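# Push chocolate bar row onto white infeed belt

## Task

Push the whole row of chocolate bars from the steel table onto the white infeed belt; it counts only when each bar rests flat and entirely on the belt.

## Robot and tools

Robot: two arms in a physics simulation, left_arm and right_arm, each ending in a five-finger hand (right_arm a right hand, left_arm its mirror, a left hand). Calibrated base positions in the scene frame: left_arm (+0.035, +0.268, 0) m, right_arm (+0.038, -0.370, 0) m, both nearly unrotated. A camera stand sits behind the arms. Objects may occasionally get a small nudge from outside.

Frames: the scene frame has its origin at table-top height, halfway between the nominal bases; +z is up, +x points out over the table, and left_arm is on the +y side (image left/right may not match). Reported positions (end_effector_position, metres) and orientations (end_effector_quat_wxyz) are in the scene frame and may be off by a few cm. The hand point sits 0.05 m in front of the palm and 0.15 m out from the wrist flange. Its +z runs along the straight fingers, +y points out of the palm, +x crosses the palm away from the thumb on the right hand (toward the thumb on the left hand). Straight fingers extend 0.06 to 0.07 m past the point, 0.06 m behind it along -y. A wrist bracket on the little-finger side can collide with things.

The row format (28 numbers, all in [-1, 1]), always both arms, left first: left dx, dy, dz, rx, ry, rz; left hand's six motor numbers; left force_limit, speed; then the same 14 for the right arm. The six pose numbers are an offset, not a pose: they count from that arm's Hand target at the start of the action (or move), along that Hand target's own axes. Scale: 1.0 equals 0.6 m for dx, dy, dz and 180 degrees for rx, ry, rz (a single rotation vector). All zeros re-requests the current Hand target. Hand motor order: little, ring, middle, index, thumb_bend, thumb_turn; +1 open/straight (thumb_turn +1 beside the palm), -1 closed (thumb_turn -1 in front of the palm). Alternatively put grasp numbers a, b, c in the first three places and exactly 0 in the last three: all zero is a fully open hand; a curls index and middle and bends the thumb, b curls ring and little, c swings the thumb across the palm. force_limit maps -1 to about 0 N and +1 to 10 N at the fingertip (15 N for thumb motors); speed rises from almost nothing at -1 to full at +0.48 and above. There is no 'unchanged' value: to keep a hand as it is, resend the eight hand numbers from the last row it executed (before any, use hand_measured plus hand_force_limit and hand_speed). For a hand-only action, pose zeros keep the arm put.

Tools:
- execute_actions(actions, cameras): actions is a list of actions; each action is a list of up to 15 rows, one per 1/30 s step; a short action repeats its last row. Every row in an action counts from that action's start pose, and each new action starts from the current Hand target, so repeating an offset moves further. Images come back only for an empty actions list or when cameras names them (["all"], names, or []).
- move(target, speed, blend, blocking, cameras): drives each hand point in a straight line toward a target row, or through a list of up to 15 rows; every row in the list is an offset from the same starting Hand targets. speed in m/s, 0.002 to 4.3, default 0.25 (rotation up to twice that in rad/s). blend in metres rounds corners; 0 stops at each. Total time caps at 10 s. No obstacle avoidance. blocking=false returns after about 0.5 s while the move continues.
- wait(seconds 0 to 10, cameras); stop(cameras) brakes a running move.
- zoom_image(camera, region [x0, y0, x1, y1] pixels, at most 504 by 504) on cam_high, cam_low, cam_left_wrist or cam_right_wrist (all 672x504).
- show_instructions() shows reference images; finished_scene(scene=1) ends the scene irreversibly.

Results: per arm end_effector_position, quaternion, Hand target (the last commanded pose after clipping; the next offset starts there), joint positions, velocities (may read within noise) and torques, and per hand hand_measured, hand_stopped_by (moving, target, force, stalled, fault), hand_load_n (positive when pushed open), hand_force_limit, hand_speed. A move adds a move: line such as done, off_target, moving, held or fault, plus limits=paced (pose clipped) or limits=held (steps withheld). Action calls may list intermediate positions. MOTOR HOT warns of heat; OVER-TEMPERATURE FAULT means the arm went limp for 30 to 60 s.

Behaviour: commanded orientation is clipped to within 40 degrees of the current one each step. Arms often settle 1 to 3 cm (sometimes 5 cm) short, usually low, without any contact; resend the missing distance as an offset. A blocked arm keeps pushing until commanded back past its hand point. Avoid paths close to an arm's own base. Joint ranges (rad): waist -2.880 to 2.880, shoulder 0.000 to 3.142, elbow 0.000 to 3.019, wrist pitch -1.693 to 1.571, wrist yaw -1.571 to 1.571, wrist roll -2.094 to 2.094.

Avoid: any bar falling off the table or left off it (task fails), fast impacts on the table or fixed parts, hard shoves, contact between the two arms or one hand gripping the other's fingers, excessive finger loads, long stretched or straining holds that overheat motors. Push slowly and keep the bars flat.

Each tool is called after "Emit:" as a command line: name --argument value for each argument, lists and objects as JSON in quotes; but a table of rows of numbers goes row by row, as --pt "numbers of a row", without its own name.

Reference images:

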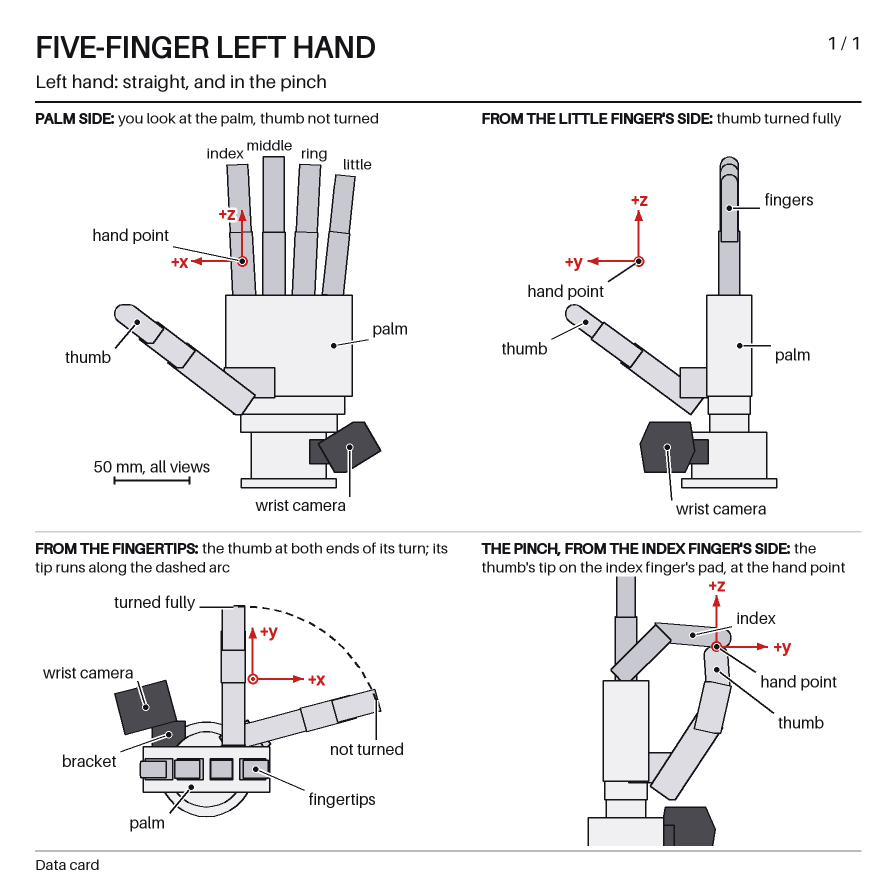

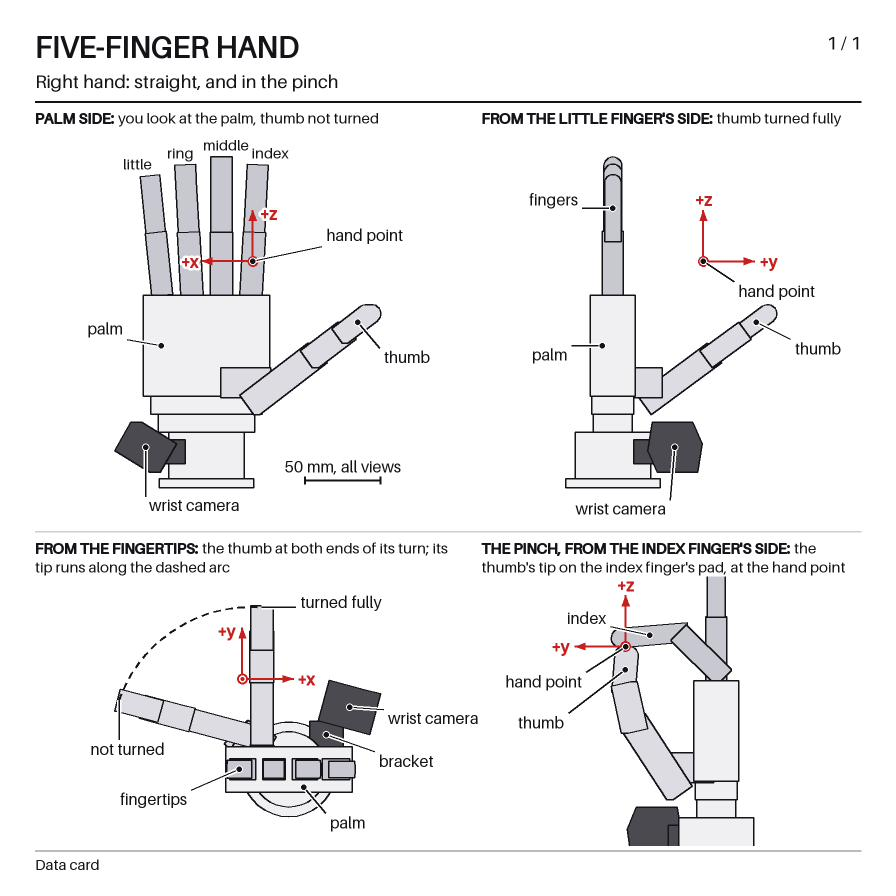

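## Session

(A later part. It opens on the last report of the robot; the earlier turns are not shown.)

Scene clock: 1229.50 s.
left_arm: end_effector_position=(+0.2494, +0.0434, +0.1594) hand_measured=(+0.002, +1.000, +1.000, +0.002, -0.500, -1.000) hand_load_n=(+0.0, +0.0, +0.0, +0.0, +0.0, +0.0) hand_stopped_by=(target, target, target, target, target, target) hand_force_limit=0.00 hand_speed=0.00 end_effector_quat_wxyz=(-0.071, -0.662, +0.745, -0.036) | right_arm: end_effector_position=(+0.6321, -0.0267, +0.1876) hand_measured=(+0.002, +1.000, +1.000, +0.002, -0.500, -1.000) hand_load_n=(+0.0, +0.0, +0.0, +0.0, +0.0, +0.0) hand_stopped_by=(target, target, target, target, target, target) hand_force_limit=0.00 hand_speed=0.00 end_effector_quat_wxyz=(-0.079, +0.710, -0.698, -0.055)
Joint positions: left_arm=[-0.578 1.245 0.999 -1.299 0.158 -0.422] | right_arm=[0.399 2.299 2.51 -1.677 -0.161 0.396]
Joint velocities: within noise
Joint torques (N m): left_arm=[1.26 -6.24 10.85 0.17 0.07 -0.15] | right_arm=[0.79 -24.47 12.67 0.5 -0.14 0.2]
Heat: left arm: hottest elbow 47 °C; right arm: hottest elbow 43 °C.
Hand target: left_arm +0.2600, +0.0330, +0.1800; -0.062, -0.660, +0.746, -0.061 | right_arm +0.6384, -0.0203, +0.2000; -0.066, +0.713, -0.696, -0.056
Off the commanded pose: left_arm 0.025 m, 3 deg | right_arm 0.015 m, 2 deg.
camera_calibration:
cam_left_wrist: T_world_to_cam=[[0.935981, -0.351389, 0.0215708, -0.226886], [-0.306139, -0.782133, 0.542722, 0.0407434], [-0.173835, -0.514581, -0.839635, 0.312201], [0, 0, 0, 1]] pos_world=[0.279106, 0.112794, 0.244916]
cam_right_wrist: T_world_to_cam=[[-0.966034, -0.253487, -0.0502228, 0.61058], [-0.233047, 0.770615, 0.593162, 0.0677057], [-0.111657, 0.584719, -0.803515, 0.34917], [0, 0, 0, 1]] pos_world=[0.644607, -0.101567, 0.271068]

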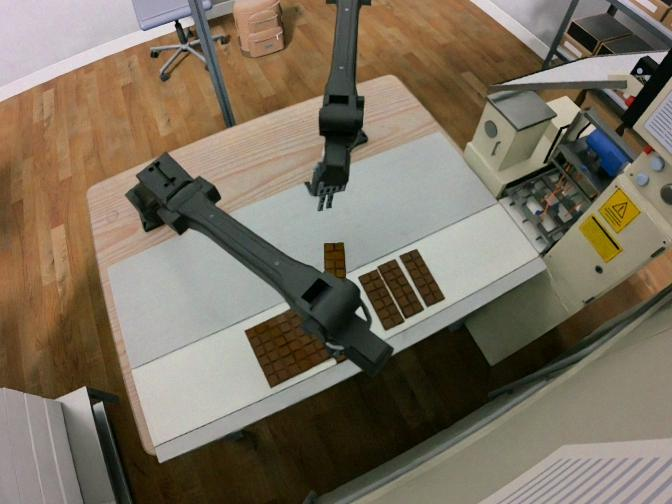

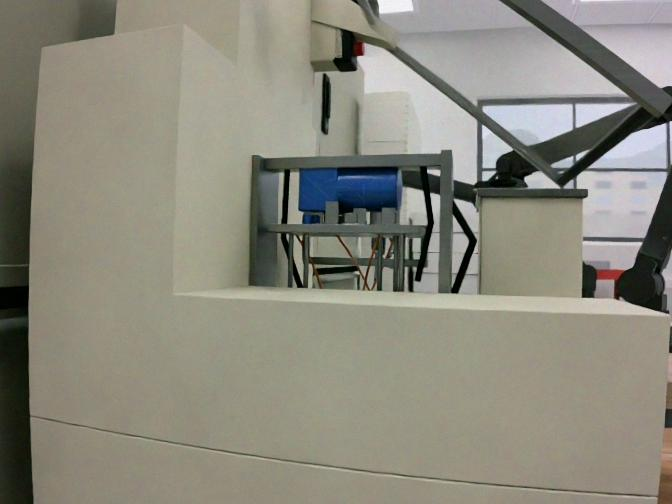

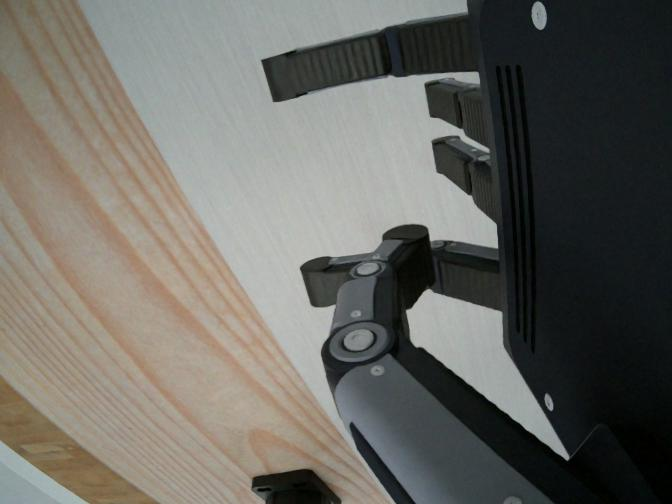

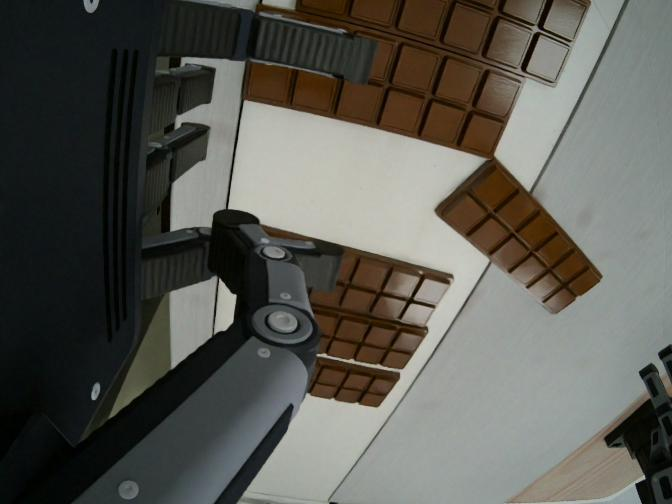

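Emit:
move --pt "0 0 0 0 0 0 0.001 1 1 0.001 -0.5 -1 0 0 0.0005 -0.0217 0.0003 0 0 0 0.001 1 1 0.001 -0.5 -1 0 0" --pt "0 0 0 0 0 0 0.001 1 1 0.001 -0.5 -1 0 0 0.0248 -0.0193 0.14 0 0 0 0.001 1 1 0.001 -0.5 -1 0 0" --speed 0.08 --cameras '["cam_high", "cam_right_wrist"]'

Emit:
zoom_image --camera "cam_right_wrist" --region '[130, 0, 400, 260]'

Scene clock: 1252.40 s.
left_arm: end_effector_position=(+0.2494, +0.0434, +0.1594) hand_measured=(+0.002, +1.000, +1.000, +0.002, -0.500, -1.000) hand_load_n=(+0.0, +0.0, +0.0, +0.0, +0.0, +0.0) hand_stopped_by=(target, target, target, target, target, target) hand_force_limit=0.00 hand_speed=0.00 end_effector_quat_wxyz=(-0.071, -0.662, +0.745, -0.036) | right_arm: end_effector_position=(+0.6493, -0.0202, +0.1239) hand_measured=(+0.002, +1.000, +1.000, +0.002, -0.500, -1.000) hand_load_n=(+0.0, +0.0, +0.0, +0.0, +0.0, +0.0) hand_stopped_by=(target, target, target, target, target, target) hand_force_limit=0.00 hand_speed=0.00 end_effector_quat_wxyz=(-0.068, +0.710, -0.699, -0.057)
Joint positions: left_arm=[-0.578 1.245 0.999 -1.299 0.158 -0.422] | right_arm=[0.399 2.379 2.487 -1.596 -0.157 0.396]
Joint torques (N m): left_arm=[1.26 -6.18 10.81 0.18 0.07 -0.14] | right_arm=[0.44 -25.41 8.23 1.11 -0.12 -0.01]
Heat: left arm: hottest elbow 48 °C; right arm: hottest elbow 43 °C.
Hand target: left_arm +0.2600, +0.0330, +0.1800; -0.062, -0.660, +0.746, -0.061 | right_arm +0.6514, -0.0202, +0.1148; -0.066, +0.713, -0.696, -0.056
Off the commanded pose: left_arm 0.025 m, 3 deg | right_arm 0.009 m, 1 deg.
move: off_target (left_arm)
camera_calibration:
cam_right_wrist: T_world_to_cam=[[-0.966882, -0.253666, -0.0281528, 0.623445], [-0.221294, 0.778274, 0.587638, 0.0976068], [-0.127153, 0.574407, -0.808634, 0.306527], [0, 0, 0, 1]] pos_world=[0.663374, -0.0938889, 0.208062]
Images, in order (width x height): cam_high 672x504, cam_right_wrist 672x504.

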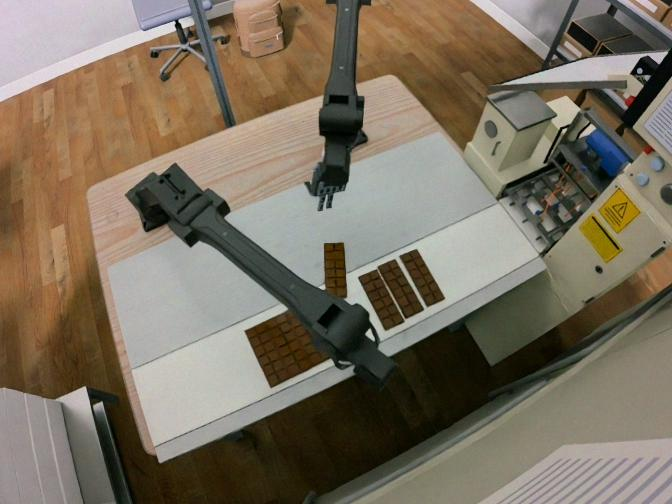

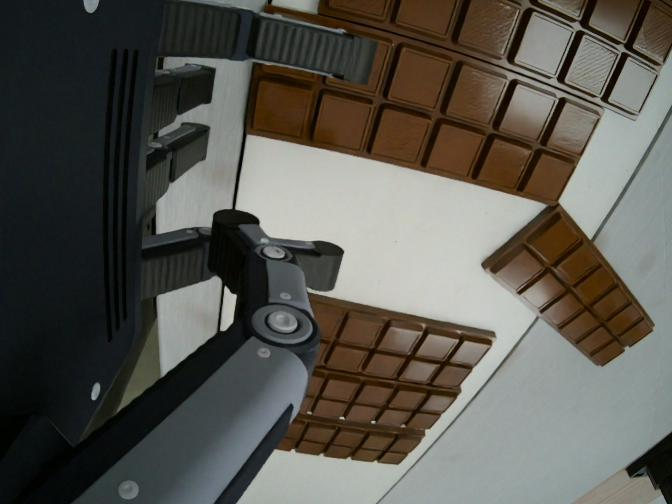

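Scaled by 1.867 from the camera's 672x504 image, which has a finer 960x720 frame.

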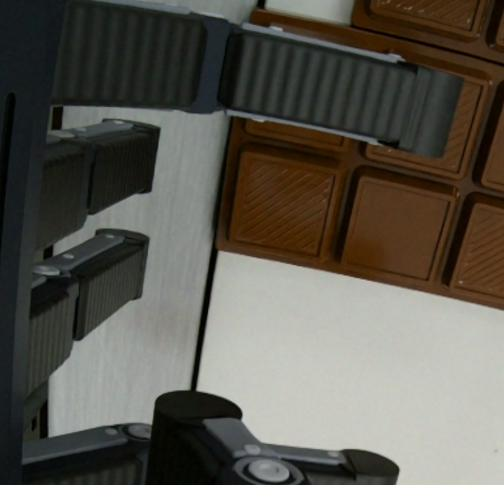

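Emit:
move --pt "0 0 0 0 0 0 0.001 1 1 0.001 -0.5 -1 0 0 0.0084 -0.0073 -0.0013 0 0 0.028 0.001 1 1 0.001 -0.5 -1 0 0" --pt "0 0 0 0 0 0 0.001 1 1 0.001 -0.5 -1 0 0 0.014 -0.0068 0.0315 0 0 0.028 0.001 1 1 0.001 -0.5 -1 0 0" --speed 0.04 --cameras '["cam_right_wrist"]'

Emit:
zoom_image --camera "cam_right_wrist" --region '[130, 0, 400, 260]'

Scene clock: 1272.20 s.
left_arm: end_effector_position=(+0.2494, +0.0434, +0.1594) hand_measured=(+0.002, +1.000, +1.000, +0.002, -0.500, -1.000) hand_load_n=(+0.0, +0.0, +0.0, +0.0, +0.0, +0.0) hand_stopped_by=(target, target, target, target, target, target) hand_force_limit=0.00 hand_speed=0.00 end_effector_quat_wxyz=(-0.071, -0.662, +0.745, -0.036) | right_arm: end_effector_position=(+0.6514, -0.0209, +0.1098) hand_measured=(+0.002, +1.000, +1.000, +0.002, -0.500, -1.000) hand_load_n=(+0.0, +0.0, -2.0, +0.0, +0.0, +0.0) hand_stopped_by=(target, target, target, target, target, target) hand_force_limit=0.00 hand_speed=0.00 end_effector_quat_wxyz=(-0.068, +0.689, -0.719, -0.058)
Joint positions: left_arm=[-0.578 1.245 0.999 -1.299 0.158 -0.422] | right_arm=[0.393 2.36 2.414 -1.539 -0.157 0.449]
Joint torques (N m): left_arm=[1.32 -6.12 10.84 0.17 0.07 -0.14] | right_arm=[-0.09 -24.88 7.01 1.47 -0.16 0.2]
Heat: left arm: hottest elbow 49 °C; right arm: hottest elbow 42 °C.
Hand target: left_arm +0.2600, +0.0330, +0.1800; -0.062, -0.660, +0.746, -0.061 | right_arm +0.6559, -0.0250, +0.0948; -0.064, +0.681, -0.727, -0.059
Off the commanded pose: left_arm 0.025 m, 3 deg | right_arm 0.016 m, 1 deg.
move: off_target (left_arm, right_arm)
camera_calibration:
cam_right_wrist: T_world_to_cam=[[-0.979957, -0.197918, -0.0226426, 0.633947], [-0.172849, 0.788268, 0.590556, 0.0752864], [-0.0990336, 0.582634, -0.806679, 0.277653], [0, 0, 0, 1]] pos_world=[0.661751, -0.0956458, 0.19387]
Images, in order (width x height): cam_right_wrist 672x504.

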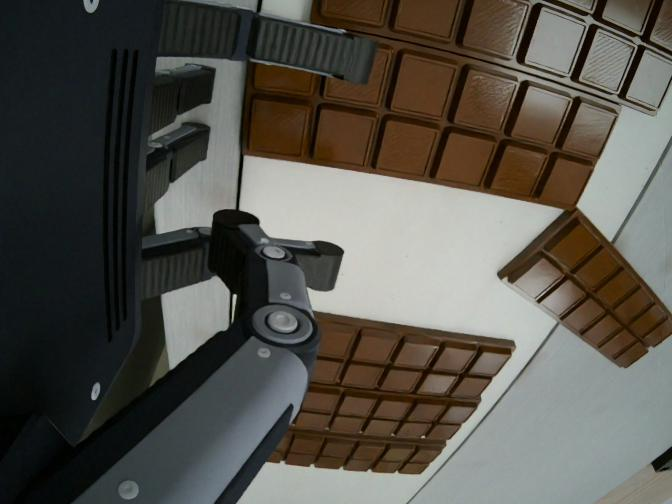

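Scaled by 1.867 from the camera's 672x504 image, which has a finer 960x720 frame.

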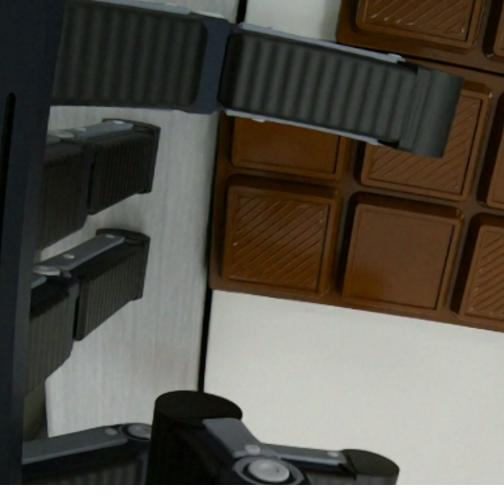

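Emit:
move --target '[0, 0, 0, 0, 0, 0, 0.001, 1, 1, 0.001, -0.5, -1, 0, 0, 0.0007, 0.0507, -0.0155, 0, 0, 0, 0.001, 1, 1, 0.001, -0.5, -1, 0, 0]' --speed 0.04 --cameras '["cam_right_wrist"]'

Emit:
zoom_image --camera "cam_right_wrist" --region '[130, 0, 400, 260]'

Scene clock: 1284.37 s.
left_arm: end_effector_position=(+0.2494, +0.0434, +0.1594) hand_measured=(+0.002, +1.000, +1.000, +0.002, -0.500, -1.000) hand_load_n=(+0.0, +0.0, +0.0, +0.0, +0.0, +0.0) hand_stopped_by=(target, target, target, target, target, target) hand_force_limit=0.00 hand_speed=0.00 end_effector_quat_wxyz=(-0.071, -0.662, +0.745, -0.036) | right_arm: end_effector_position=(+0.6335, -0.0278, +0.1094) hand_measured=(+0.002, +1.000, +1.000, +0.002, -0.500, -1.000) hand_load_n=(+0.0, +0.5, +0.0, +0.0, +0.0, +0.0) hand_stopped_by=(target, target, target, target, target, target) hand_force_limit=0.00 hand_speed=0.00 end_effector_quat_wxyz=(-0.075, +0.684, -0.724, -0.056)
Joint positions: left_arm=[-0.578 1.245 0.999 -1.299 0.158 -0.422] | right_arm=[0.393 2.255 2.225 -1.439 -0.157 0.464]
Joint torques (N m): left_arm=[1.32 -6.24 10.81 0.17 0.07 -0.15] | right_arm=[1.03 -25.17 6.9 0.64 -0.11 0.22]
Heat: left arm: hottest elbow 49 °C; right arm: hottest elbow 41 °C.
Hand target: left_arm +0.2600, +0.0330, +0.1800; -0.062, -0.660, +0.746, -0.061 | right_arm +0.6254, -0.0251, +0.1039; -0.063, +0.681, -0.727, -0.059
Off the commanded pose: left_arm 0.025 m, 3 deg | right_arm 0.010 m, 1 deg.
move: off_target (left_arm)
camera_calibration:
cam_right_wrist: T_world_to_cam=[[-0.98253, -0.182658, -0.0356331, 0.618623], [-0.16784, 0.787007, 0.593675, 0.0743159], [-0.0803963, 0.589285, -0.803916, 0.267501], [0, 0, 0, 1]] pos_world=[0.641795, -0.103125, 0.192973]
Images, in order (width x height): cam_right_wrist 672x504.

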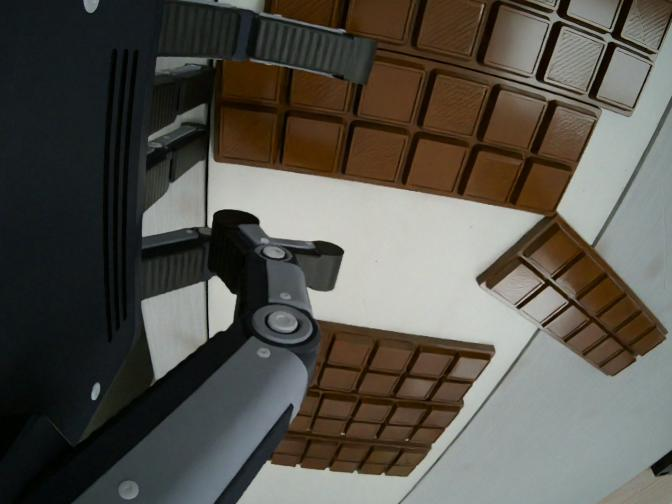

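Scaled by 1.867 from the camera's 672x504 image, which has a finer 960x720 frame.

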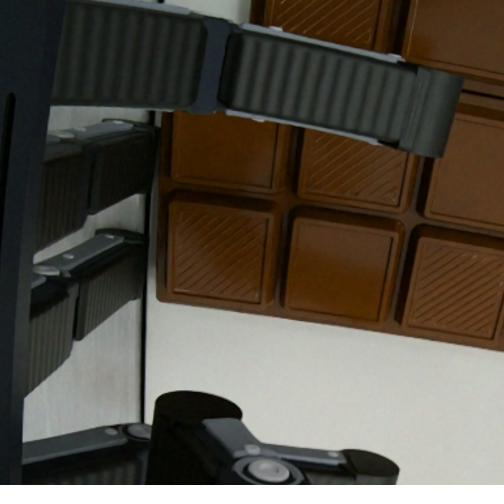

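Emit:
move --target '[0, 0, 0, 0, 0, 0, 0.001, 1, 1, 0.001, -0.5, -1, 0, 0, 0.0018, 0.0275, -0.0003, 0, 0, 0, 0.001, 1, 1, 0.001, -0.5, -1, 0, 0]' --speed 0.04 --cameras '["cam_right_wrist", "cam_high"]'

Emit:
zoom_image --camera "cam_right_wrist" --region '[130, 0, 400, 260]'

Scene clock: 1292.37 s.
left_arm: end_effector_position=(+0.2494, +0.0434, +0.1594) hand_measured=(+0.002, +1.000, +1.000, +0.002, -0.500, -1.000) hand_load_n=(+0.0, +0.0, +0.0, +0.0, +0.0, +0.0) hand_stopped_by=(target, target, target, target, target, target) hand_force_limit=0.00 hand_speed=0.00 end_effector_quat_wxyz=(-0.071, -0.662, +0.745, -0.036) | right_arm: end_effector_position=(+0.6184, -0.0298, +0.1084) hand_measured=(+0.002, +1.000, +1.000, +0.002, -0.500, -1.000) hand_load_n=(+0.0, +0.0, +0.0, +0.0, +0.0, +0.0) hand_stopped_by=(target, target, target, target, target, target) hand_force_limit=0.00 hand_speed=0.00 end_effector_quat_wxyz=(-0.074, +0.682, -0.725, -0.055)
Joint positions: left_arm=[-0.578 1.245 0.999 -1.299 0.158 -0.422] | right_arm=[0.4 2.201 2.129 -1.396 -0.155 0.474]
Joint torques (N m): left_arm=[1.38 -6.12 10.84 0.17 0.07 -0.15] | right_arm=[1.26 -24.64 6.86 0.59 -0.15 0.21]
Heat: left arm: hottest elbow 49 °C; right arm: hottest elbow 41 °C.
Hand target: left_arm +0.2600, +0.0330, +0.1800; -0.062, -0.660, +0.746, -0.061 | right_arm +0.6089, -0.0251, +0.1037; -0.063, +0.681, -0.727, -0.059
Off the commanded pose: left_arm 0.025 m, 3 deg | right_arm 0.011 m, 1 deg.
move: off_target (left_arm, right_arm)
camera_calibration:
cam_right_wrist: T_world_to_cam=[[-0.983202, -0.179228, -0.0345156, 0.603683], [-0.164557, 0.788627, 0.592443, 0.0721137], [-0.0789626, 0.588171, -0.804872, 0.265827], [0, 0, 0, 1]] pos_world=[0.6264, -0.105026, 0.19207]
Images, in order (width x height): cam_high 672x504, cam_right_wrist 672x504.

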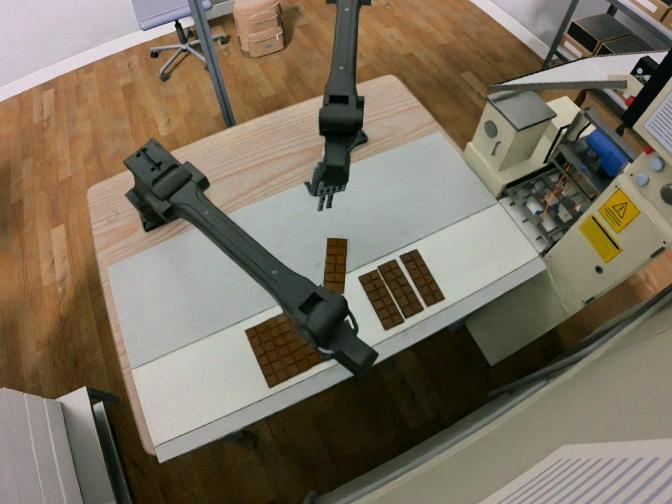

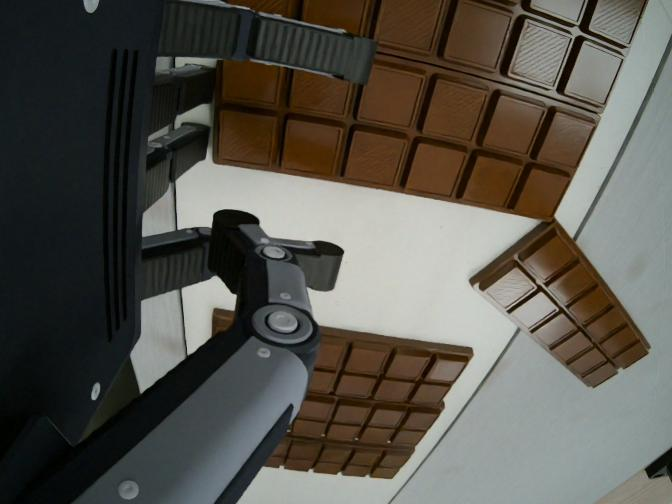

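Scaled by 1.867 from the camera's 672x504 image, which has a finer 960x720 frame.

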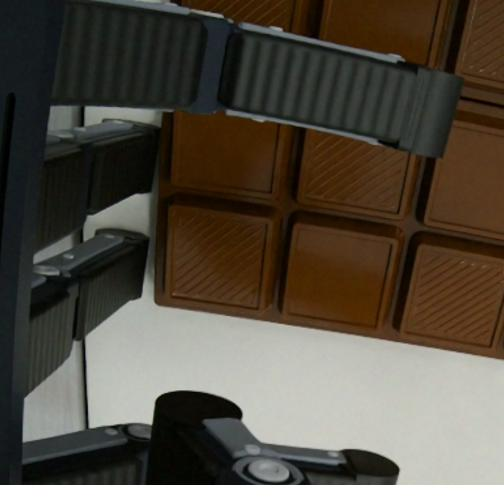

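Emit:
move --pt "0 0 0 0 0 0 0.001 1 1 0.001 -0.5 -1 0 0 -0.004 -0.0498 -0.0043 0 0 0 0.001 1 1 0.001 -0.5 -1 0 0" --pt "0 0 0 0 0 0 0.001 1 1 0.001 -0.5 -1 0 0 -0.0263 -0.05 -0.1307 0 0 0 0.001 1 1 0.001 -0.5 -1 0 0" --pt "0 0 0 0 0 0 0.001 1 1 0.001 -0.5 -1 0 0 0.4082 0.4855 -0.3202 0 0 0 0.001 1 1 0.001 -0.5 -1 0 0" --speed '[0.05, 0.12, 0.2]' --blend '[0, 0.02, 0]' --cameras '["cam_high"]'

Emit:
zoom_image --camera "cam_high" --region '[230, 220, 430, 400]'

Scene clock: 1307.97 s.
left_arm: end_effector_position=(+0.2494, +0.0434, +0.1594) hand_measured=(+0.002, +1.000, +1.000, +0.002, -0.500, -1.000) hand_load_n=(+0.0, +0.0, +0.0, +0.0, +0.0, +0.0) hand_stopped_by=(target, target, target, target, target, target) hand_force_limit=0.00 hand_speed=0.00 end_effector_quat_wxyz=(-0.071, -0.662, +0.745, -0.036) | right_arm: end_effector_position=(+0.3037, -0.2773, +0.2512) hand_measured=(+0.002, +1.000, +1.000, +0.002, -0.500, -1.000) hand_load_n=(+0.0, +0.0, +0.0, +0.0, +0.0, +0.0) hand_stopped_by=(target, target, target, target, target, target) hand_force_limit=0.00 hand_speed=0.00 end_effector_quat_wxyz=(-0.066, +0.680, -0.728, -0.055)
Joint positions: left_arm=[-0.578 1.245 0.999 -1.299 0.158 -0.422] | right_arm=[0.075 1.17 1.186 -1.551 -0.168 0.151]
Joint torques (N m): left_arm=[1.32 -6.18 10.84 0.18 0.07 -0.15] | right_arm=[-0.03 -7.71 7.9 0.38 -0.34 -0.05]
Heat: left arm: hottest elbow 49 °C; right arm: hottest elbow 40 °C.
Hand target: left_arm +0.2600, +0.0330, +0.1800; -0.062, -0.660, +0.746, -0.061 | right_arm +0.3002, -0.2800, +0.2507; -0.063, +0.681, -0.727, -0.059
Off the commanded pose: left_arm 0.025 m, 3 deg | right_arm 0.004 m, 1 deg.
move: off_target (left_arm)
Images, in order (width x height): cam_high 672x504.

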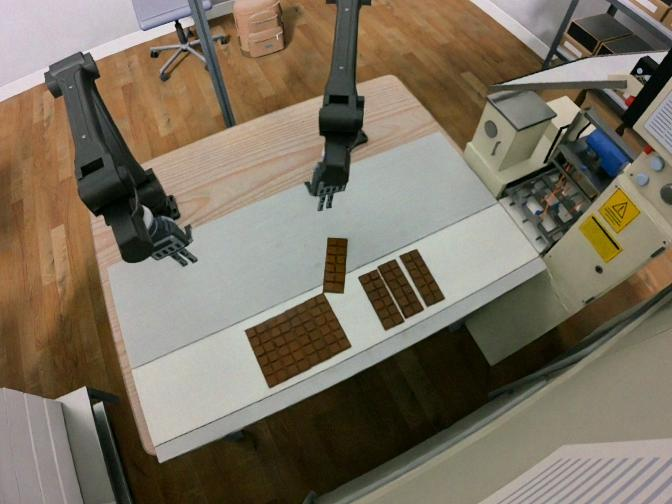

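Scaled by 2.520 from the camera's 672x504 image, which has a finer 960x720 frame.

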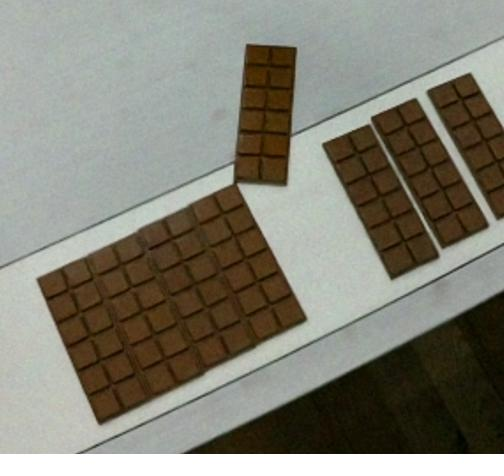

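Emit:
move --target '[-0.089, -0.1907, -0.0053, 0, 0, -0.0167, 0.001, 1, 0.001, 0.001, -0.5, -1, 0, 0, 0, 0, 0, 0, 0, 0, 0.001, 1, 1, 0.001, -0.5, -1, 0, 0]' --speed 0.12 --cameras '["cam_high", "cam_left_wrist"]'

Emit:
zoom_image --camera "cam_high" --region '[270, 200, 420, 330]'

Scene clock: 1343.03 s.
left_arm: end_effector_position=(+0.3597, +0.0755, +0.1606) hand_measured=(+0.002, +1.000, +0.002, +0.002, -0.500, -1.000) hand_load_n=(+0.0, +0.0, +0.5, +0.0, +0.0, +0.0) hand_stopped_by=(target, target, target, target, target, target) hand_force_limit=0.00 hand_speed=0.00 end_effector_quat_wxyz=(-0.071, -0.682, +0.726, -0.042) | right_arm: end_effector_position=(+0.3037, -0.2774, +0.2512) hand_measured=(+0.002, +1.000, +1.000, +0.002, -0.500, -1.000) hand_load_n=(+0.0, +0.0, +0.0, +0.5, +0.0, +0.0) hand_stopped_by=(target, target, target, target, target, target) hand_force_limit=0.00 hand_speed=0.00 end_effector_quat_wxyz=(-0.066, +0.680, -0.728, -0.055)
Joint positions: left_arm=[-0.369 1.462 1.209 -1.311 0.165 -0.267] | right_arm=[0.075 1.17 1.186 -1.551 -0.168 0.151]
Joint torques (N m): left_arm=[2.67 -7 11.64 0.13 0.28 0.07] | right_arm=[-0.15 -7.77 7.9 0.39 -0.34 -0.06]
Heat: left arm: hottest elbow 50 °C; right arm: hottest elbow 40 °C.
Hand target: left_arm +0.3801, +0.0718, +0.1749; +0.064, +0.679, -0.729, +0.059 | right_arm +0.3002, -0.2800, +0.2507; -0.063, +0.681, -0.727, -0.059
Off the commanded pose: left_arm 0.025 m, 2 deg | right_arm 0.004 m, 1 deg.
move: off_target (left_arm)
camera_calibration:
cam_left_wrist: T_world_to_cam=[[0.954068, -0.298272, 0.0280537, -0.330424], [-0.264316, -0.79396, 0.547508, 0.0840006], [-0.141033, -0.529775, -0.83633, 0.337848], [0, 0, 0, 1]] pos_world=[0.385098, 0.14712, 0.245831]
Images, in order (width x height): cam_high 672x504, cam_left_wrist 672x504.

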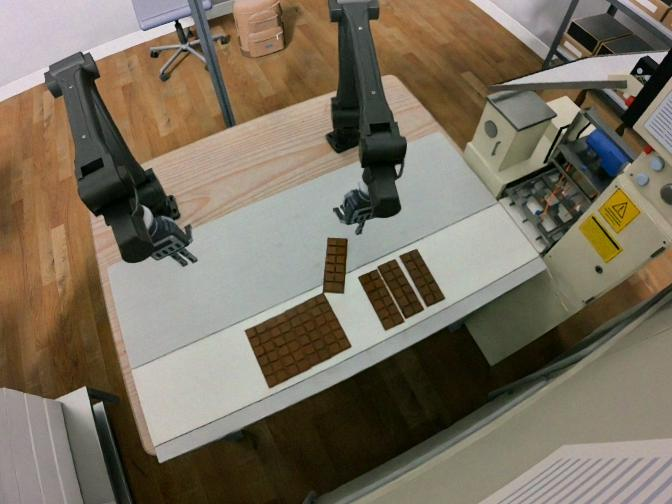

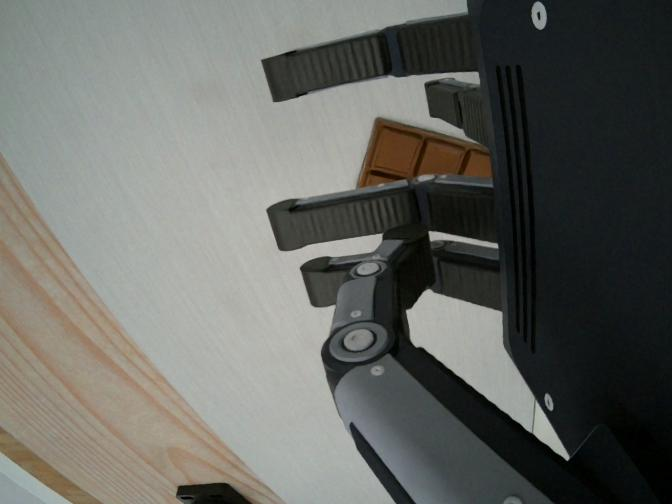

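Scaled by 3.360 from the camera's 672x504 image, which has a finer 960x720 frame.

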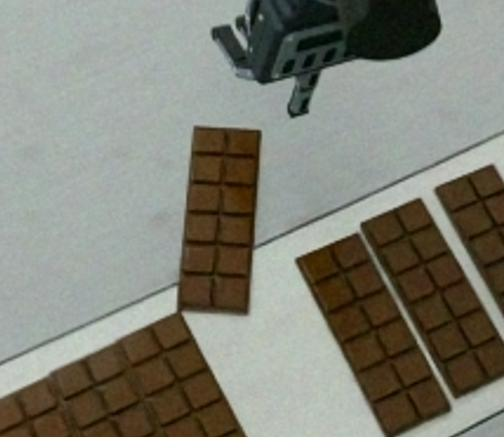

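Emit:
move --target '[-0.0218, 0, 0.1232, 0, 0, 0, 0.001, 1, 0.001, 0.001, -0.5, -1, 0, 0, 0, 0, 0, 0, 0, 0, 0.001, 1, 1, 0.001, -0.5, -1, 0, 0]' --speed 0.06 --cameras '["cam_high"]'

Emit:
zoom_image --camera "cam_high" --region '[270, 200, 420, 330]'

Scene clock: 1352.03 s.
left_arm: end_effector_position=(+0.3809, +0.0683, +0.1094) hand_measured=(+0.002, +1.000, +0.002, +0.002, -0.500, -1.000) hand_load_n=(+0.0, +0.0, +0.0, +0.0, +0.0, +0.0) hand_stopped_by=(target, target, target, target, target, target) hand_force_limit=0.00 hand_speed=0.00 end_effector_quat_wxyz=(-0.059, -0.680, +0.728, -0.065) | right_arm: end_effector_position=(+0.3037, -0.2774, +0.2512) hand_measured=(+0.002, +1.000, +1.000, +0.002, -0.500, -1.000) hand_load_n=(+0.0, +0.0, +0.0, +0.0, +0.0, +0.0) hand_stopped_by=(target, target, target, target, target, target) hand_force_limit=0.00 hand_speed=0.00 end_effector_quat_wxyz=(-0.066, +0.680, -0.728, -0.055)
Joint positions: left_arm=[-0.369 1.525 1.144 -1.13 0.166 -0.266] | right_arm=[0.075 1.17 1.186 -1.551 -0.168 0.151]
Joint torques (N m): left_arm=[2.67 -7.53 6.28 0.83 0.28 0.05] | right_arm=[-0.09 -7.71 7.87 0.38 -0.34 -0.06]
Heat: left arm: hottest elbow 50 °C; right arm: hottest elbow 39 °C.
Hand target: left_arm +0.3800, +0.0720, +0.0998; +0.064, +0.679, -0.729, +0.059 | right_arm +0.3002, -0.2800, +0.2507; -0.063, +0.681, -0.727, -0.059
Off the commanded pose: left_arm 0.010 m, 1 deg | right_arm 0.004 m, 1 deg.
move: done
Images, in order (width x height): cam_high 672x504.

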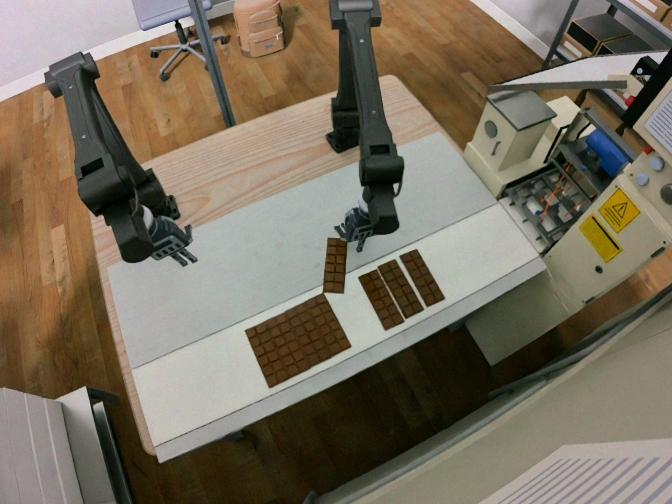

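Scaled by 3.360 from the camera's 672x504 image, which has a finer 960x720 frame.

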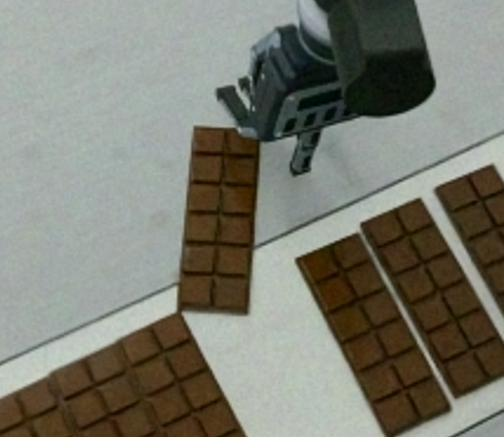

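Emit:
move --pt "0.0021 0.03 0.0004 0 0 0 0.001 1 0.001 0.001 -0.5 -1 0 0 0 0 0 0 0 0 0.001 1 1 0.001 -0.5 -1 0 0" --pt "0.0808 0.0375 0.0142 0 0 0 0.001 1 0.001 0.001 -0.5 -1 0 0 0 0 0 0 0 0 0.001 1 1 0.001 -0.5 -1 0 0" --speed 0.05 --cameras '["cam_high"]'

Emit:
zoom_image --camera "cam_high" --region '[270, 200, 420, 330]'

Scene clock: 1368.40 s.
left_arm: end_effector_position=(+0.3556, +0.0368, +0.1018) hand_measured=(+0.002, +1.000, +0.002, +0.002, -0.500, -1.000) hand_load_n=(+0.0, +0.0, +0.5, +0.5, +0.0, +0.0) hand_stopped_by=(target, target, target, target, target, target) hand_force_limit=0.00 hand_speed=0.00 end_effector_quat_wxyz=(-0.058, -0.683, +0.726, -0.056) | right_arm: end_effector_position=(+0.3037, -0.2774, +0.2512) hand_measured=(+0.002, +1.000, +1.000, +0.002, -0.500, -1.000) hand_load_n=(+0.0, +0.0, +0.0, +0.0, +0.0, +0.0) hand_stopped_by=(target, target, target, target, target, target) hand_force_limit=0.00 hand_speed=0.00 end_effector_quat_wxyz=(-0.066, +0.680, -0.728, -0.055)
Joint positions: left_arm=[-0.464 1.509 1.105 -1.107 0.15 -0.368] | right_arm=[0.075 1.17 1.186 -1.551 -0.168 0.151]
Joint torques (N m): left_arm=[0.62 -7.47 7.43 0.91 0.66 -0.16] | right_arm=[-0.09 -7.65 7.88 0.39 -0.34 -0.06]
Heat: left arm: hottest elbow 48 °C; right arm: hottest elbow 39 °C.
Hand target: left_arm +0.3541, +0.0245, +0.0997; +0.064, +0.680, -0.728, +0.059 | right_arm +0.3002, -0.2800, +0.2507; -0.063, +0.681, -0.727, -0.059
Off the commanded pose: left_arm 0.013 m, 1 deg | right_arm 0.004 m, 1 deg.
move: off_target (left_arm)
Images, in order (width x height): cam_high 672x504.

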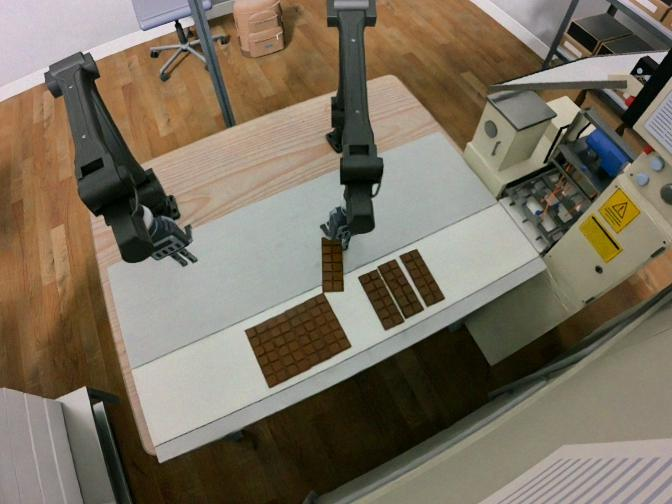

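Scaled by 3.360 from the camera's 672x504 image, which has a finer 960x720 frame.

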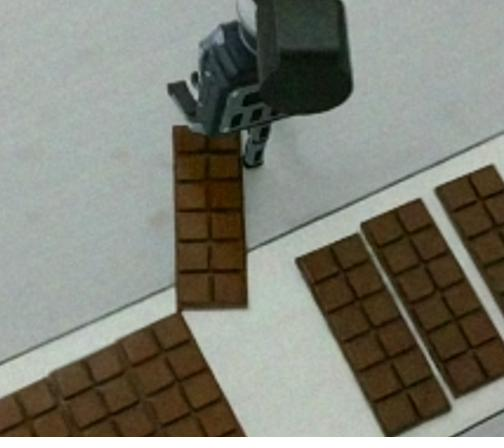

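Emit:
move --target '[0.0628, 0.0057, 0.0018, 0, 0, 0, 0.001, 1, 0.001, 0.001, -0.5, -1, 0, 0, 0, 0, 0, 0, 0, 0, 0.001, 1, 1, 0.001, -0.5, -1, 0, 0]' --speed 0.05 --cameras '["cam_high"]'

Emit:
zoom_image --camera "cam_high" --region '[270, 200, 420, 330]'

Scene clock: 1377.70 s.
left_arm: end_effector_position=(+0.3380, +0.0060, +0.1023) hand_measured=(+0.002, +1.000, +0.002, +0.002, -0.500, -1.000) hand_load_n=(+0.0, +0.0, +0.0, +0.0, +0.0, +0.0) hand_stopped_by=(target, target, target, target, target, target) hand_force_limit=0.00 hand_speed=0.00 end_effector_quat_wxyz=(-0.059, -0.683, +0.726, -0.051) | right_arm: end_effector_position=(+0.3037, -0.2774, +0.2512) hand_measured=(+0.002, +1.000, +1.000, +0.002, -0.500, -1.000) hand_load_n=(+0.0, +0.0, +0.0, +0.0, +0.0, +0.0) hand_stopped_by=(target, target, target, target, target, target) hand_force_limit=0.00 hand_speed=0.00 end_effector_quat_wxyz=(-0.066, +0.680, -0.728, -0.055)
Joint positions: left_arm=[-0.548 1.509 1.106 -1.106 0.144 -0.451] | right_arm=[0.075 1.17 1.186 -1.551 -0.168 0.151]
Joint torques (N m): left_arm=[0.79 -5.95 10.17 0.72 0.65 -0.16] | right_arm=[-0.09 -7.71 7.88 0.4 -0.34 -0.06]
Heat: left arm: hottest elbow 48 °C; right arm: hottest elbow 39 °C.
Hand target: left_arm +0.3481, -0.0125, +0.1053; +0.064, +0.679, -0.729, +0.059 | right_arm +0.3002, -0.2800, +0.2507; -0.063, +0.681, -0.727, -0.059
Off the commanded pose: left_arm 0.021 m, 1 deg | right_arm 0.004 m, 1 deg.
move: off_target (left_arm)
Images, in order (width x height): cam_high 672x504.

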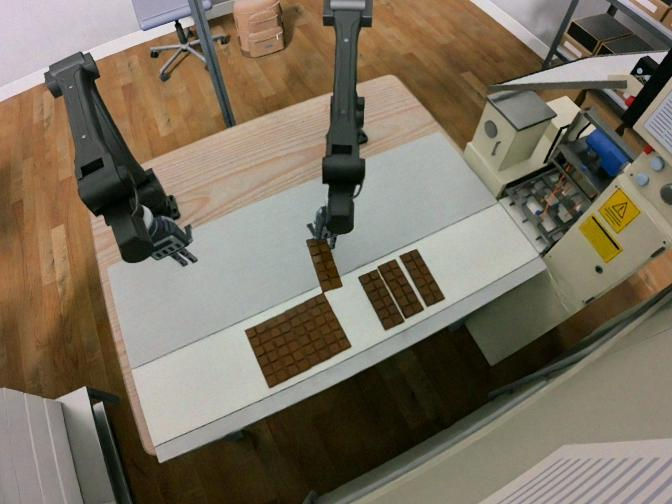

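Scaled by 3.360 from the camera's 672x504 image, which has a finer 960x720 frame.

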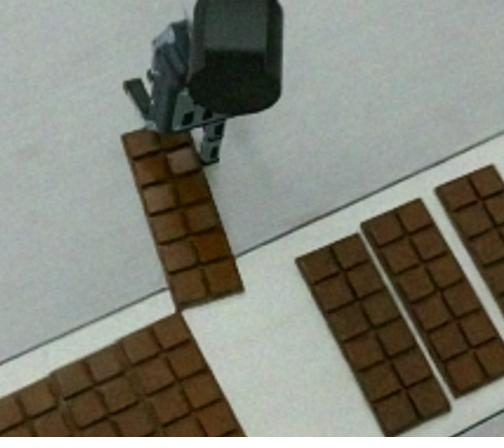

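Emit:
move --pt "-0.0722 0.0103 -0.0145 0 0 0 0.001 1 0.001 0.001 -0.5 -1 0 0 0 0 0 0 0 0 0.001 1 1 0.001 -0.5 -1 0 0" --pt "-0.0537 0.0103 -0.1195 0 0 0 0.001 1 0.001 0.001 -0.5 -1 0 0 0 0 0 0 0 0 0.001 1 1 0.001 -0.5 -1 0 0" --pt "0.1615 -0.072 -0.085 0 0 0 0.001 1 0.001 0.001 -0.5 -1 0 0 0 0 0 0 0 0 0.001 1 1 0.001 -0.5 -1 0 0" --speed '[0.06, 0.12, 0.15]' --blend '[0, 0.02, 0]' --cameras '["cam_high"]'

Emit:
zoom_image --camera "cam_high" --region '[260, 200, 410, 330]'

Scene clock: 1398.23 s.
left_arm: end_effector_position=(+0.3706, -0.0873, +0.1597) hand_measured=(+0.002, +1.000, +0.002, +0.002, -0.500, -1.000) hand_load_n=(+0.0, +0.0, +0.0, +0.0, +0.0, +0.0) hand_stopped_by=(target, target, target, target, target, target) hand_force_limit=0.00 hand_speed=0.00 end_effector_quat_wxyz=(-0.068, -0.679, +0.730, -0.044) | right_arm: end_effector_position=(+0.3037, -0.2774, +0.2512) hand_measured=(+0.002, +1.000, +1.000, +0.002, -0.500, -1.000) hand_load_n=(+0.0, +0.0, +0.0, +0.0, +0.0, -0.5) hand_stopped_by=(target, target, target, target, target, target) hand_force_limit=0.00 hand_speed=0.00 end_effector_quat_wxyz=(-0.066, +0.680, -0.728, -0.055)
Joint positions: left_arm=[-0.675 1.67 1.454 -1.293 0.15 -0.567] | right_arm=[0.075 1.17 1.186 -1.551 -0.168 0.151]
Joint torques (N m): left_arm=[1.67 -9.58 11.88 0.23 0.06 -0.15] | right_arm=[-0.15 -7.71 7.9 0.38 -0.34 -0.06]
Heat: left arm: hottest elbow 47 °C; right arm: hottest elbow 39 °C.
Hand target: left_arm +0.3852, -0.1019, +0.1722; +0.064, +0.679, -0.729, +0.059 | right_arm +0.3002, -0.2800, +0.2507; -0.063, +0.681, -0.727, -0.059
Off the commanded pose: left_arm 0.024 m, 2 deg | right_arm 0.004 m, 1 deg.
move: off_target (left_arm)
Images, in order (width x height): cam_high 672x504.

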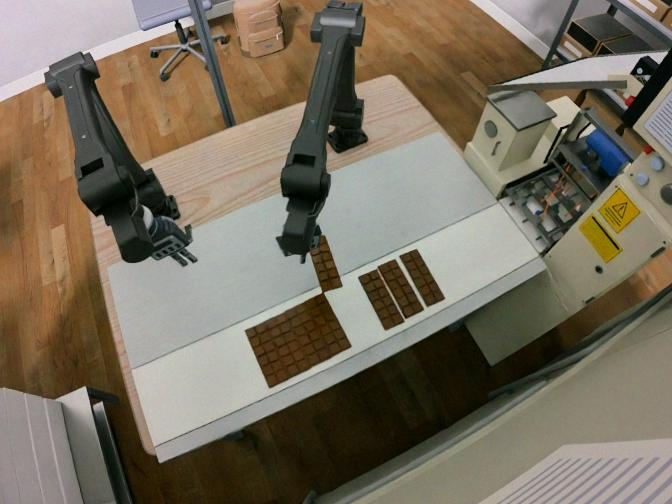

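Scaled by 3.360 from the camera's 672x504 image, which has a finer 960x720 frame.

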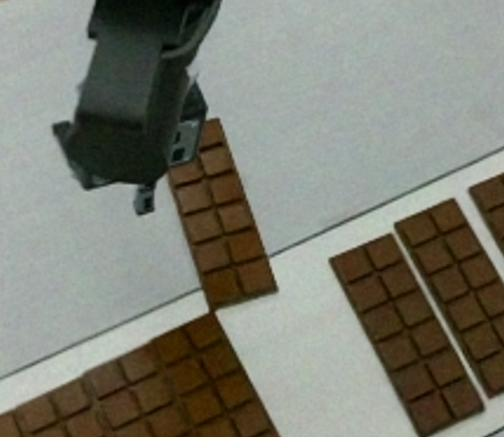

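Emit:
move --target '[-0.0195, 0.02, 0.1185, 0, 0, 0, 0.001, 1, 0.001, 0.001, -0.5, -1, 0, 0, 0, 0, 0, 0, 0, 0, 0.001, 1, 1, 0.001, -0.5, -1, 0, 0]' --speed 0.06 --cameras '["cam_high"]'

Emit:
zoom_image --camera "cam_high" --region '[260, 200, 410, 330]'

Scene clock: 1407.07 s.
left_arm: end_effector_position=(+0.3780, -0.0989, +0.1127) hand_measured=(+0.002, +1.000, +0.002, +0.002, -0.500, -1.000) hand_load_n=(+0.0, +0.0, +0.0, +0.0, +0.0, +0.0) hand_stopped_by=(target, target, target, target, target, target) hand_force_limit=0.00 hand_speed=0.00 end_effector_quat_wxyz=(-0.063, -0.678, +0.729, -0.069) | right_arm: end_effector_position=(+0.3037, -0.2774, +0.2512) hand_measured=(+0.002, +1.000, +1.000, +0.002, -0.500, -1.000) hand_load_n=(+0.0, +0.0, +0.0, +0.0, +0.0, +0.0) hand_stopped_by=(target, target, target, target, target, target) hand_force_limit=0.00 hand_speed=0.00 end_effector_quat_wxyz=(-0.066, +0.680, -0.728, -0.055)
Joint positions: left_arm=[-0.685 1.7 1.366 -1.122 0.147 -0.581] | right_arm=[0.075 1.17 1.186 -1.551 -0.168 0.151]
Joint torques (N m): left_arm=[1.44 -9.99 6.5 0.96 0.06 -0.16] | right_arm=[-0.09 -7.59 7.87 0.36 -0.34 -0.05]
Heat: left arm: hottest elbow 47 °C; right arm: hottest elbow 39 °C.
Hand target: left_arm +0.3731, -0.1019, +0.1001; +0.064, +0.679, -0.729, +0.059 | right_arm +0.3002, -0.2800, +0.2507; -0.063, +0.681, -0.727, -0.059
Off the commanded pose: left_arm 0.014 m, 1 deg | right_arm 0.004 m, 1 deg.
move: off_target (left_arm)
Images, in order (width x height): cam_high 672x504.

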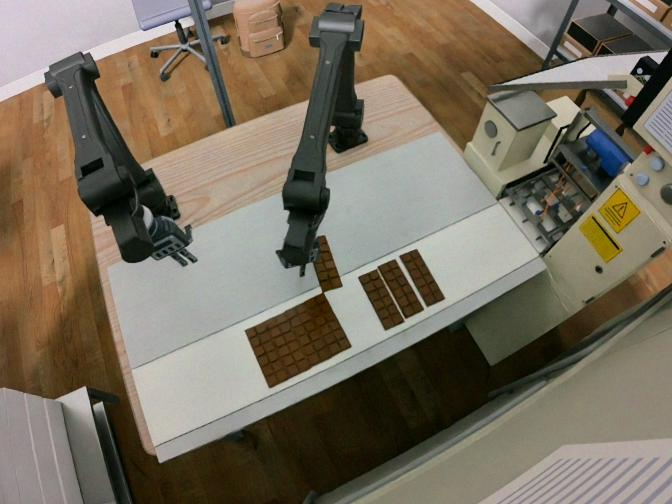

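Scaled by 3.360 from the camera's 672x504 image, which has a finer 960x720 frame.

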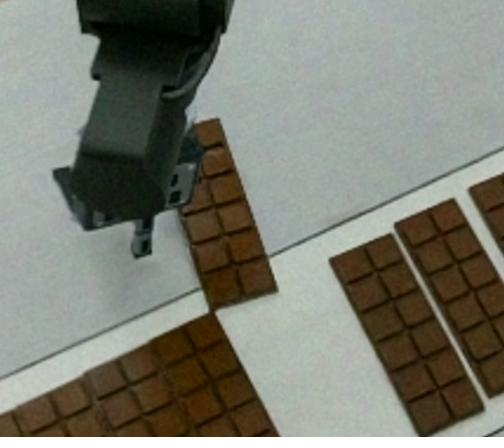

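Emit:
move --target '[-0.0613, 0.0043, 0.0028, 0, 0, 0, 0.001, 1, 0.001, 0.001, -0.5, -1, 0, 0, 0, 0, 0, 0, 0, 0, 0.001, 1, 1, 0.001, -0.5, -1, 0, 0]' --speed 0.05 --cameras '["cam_high"]'

Emit:
zoom_image --camera "cam_high" --region '[260, 200, 410, 330]'

Scene clock: 1414.47 s.
left_arm: end_effector_position=(+0.3736, -0.0808, +0.1028) hand_measured=(+0.002, +1.000, +0.002, +0.002, -0.500, -1.000) hand_load_n=(+0.0, -0.5, +0.0, +0.0, +0.0, +0.0) hand_stopped_by=(target, target, target, target, target, target) hand_force_limit=0.00 hand_speed=0.00 end_effector_quat_wxyz=(-0.067, -0.675, +0.731, -0.071) | right_arm: end_effector_position=(+0.3037, -0.2774, +0.2512) hand_measured=(+0.002, +1.000, +1.000, +0.002, -0.500, -1.000) hand_load_n=(+0.0, +0.0, +0.0, +0.0, +0.0, +0.0) hand_stopped_by=(target, target, target, target, target, target) hand_force_limit=0.00 hand_speed=0.00 end_effector_quat_wxyz=(-0.066, +0.680, -0.728, -0.055)
Joint positions: left_arm=[-0.657 1.676 1.305 -1.088 0.161 -0.547] | right_arm=[0.075 1.17 1.186 -1.551 -0.168 0.151]
Joint torques (N m): left_arm=[3.37 -10.7 5.2 0.68 -0.24 0.06] | right_arm=[-0.15 -7.77 7.88 0.38 -0.34 -0.06]
Heat: left arm: hottest elbow 46 °C; right arm: hottest elbow 39 °C.
Hand target: left_arm +0.3731, -0.0659, +0.0921; +0.064, +0.679, -0.729, +0.059 | right_arm +0.3002, -0.2800, +0.2507; -0.063, +0.681, -0.727, -0.059
Off the commanded pose: left_arm 0.018 m, 2 deg | right_arm 0.004 m, 1 deg.
move: off_target (left_arm)
Images, in order (width x height): cam_high 672x504.

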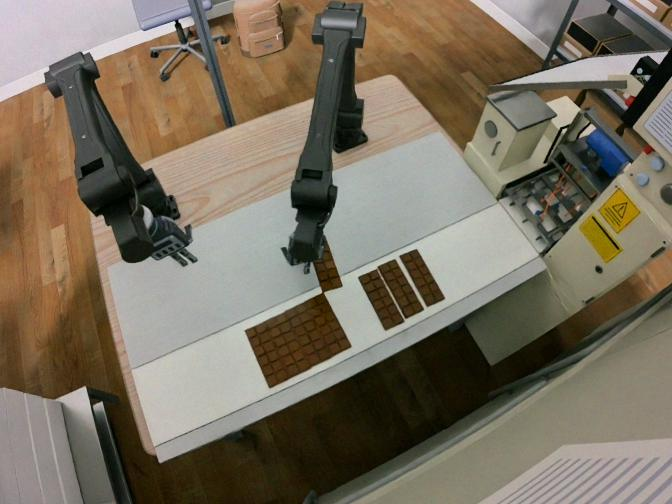

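Scaled by 3.360 from the camera's 672x504 image, which has a finer 960x720 frame.

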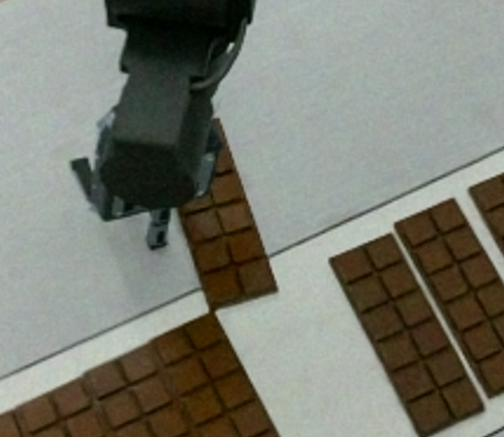

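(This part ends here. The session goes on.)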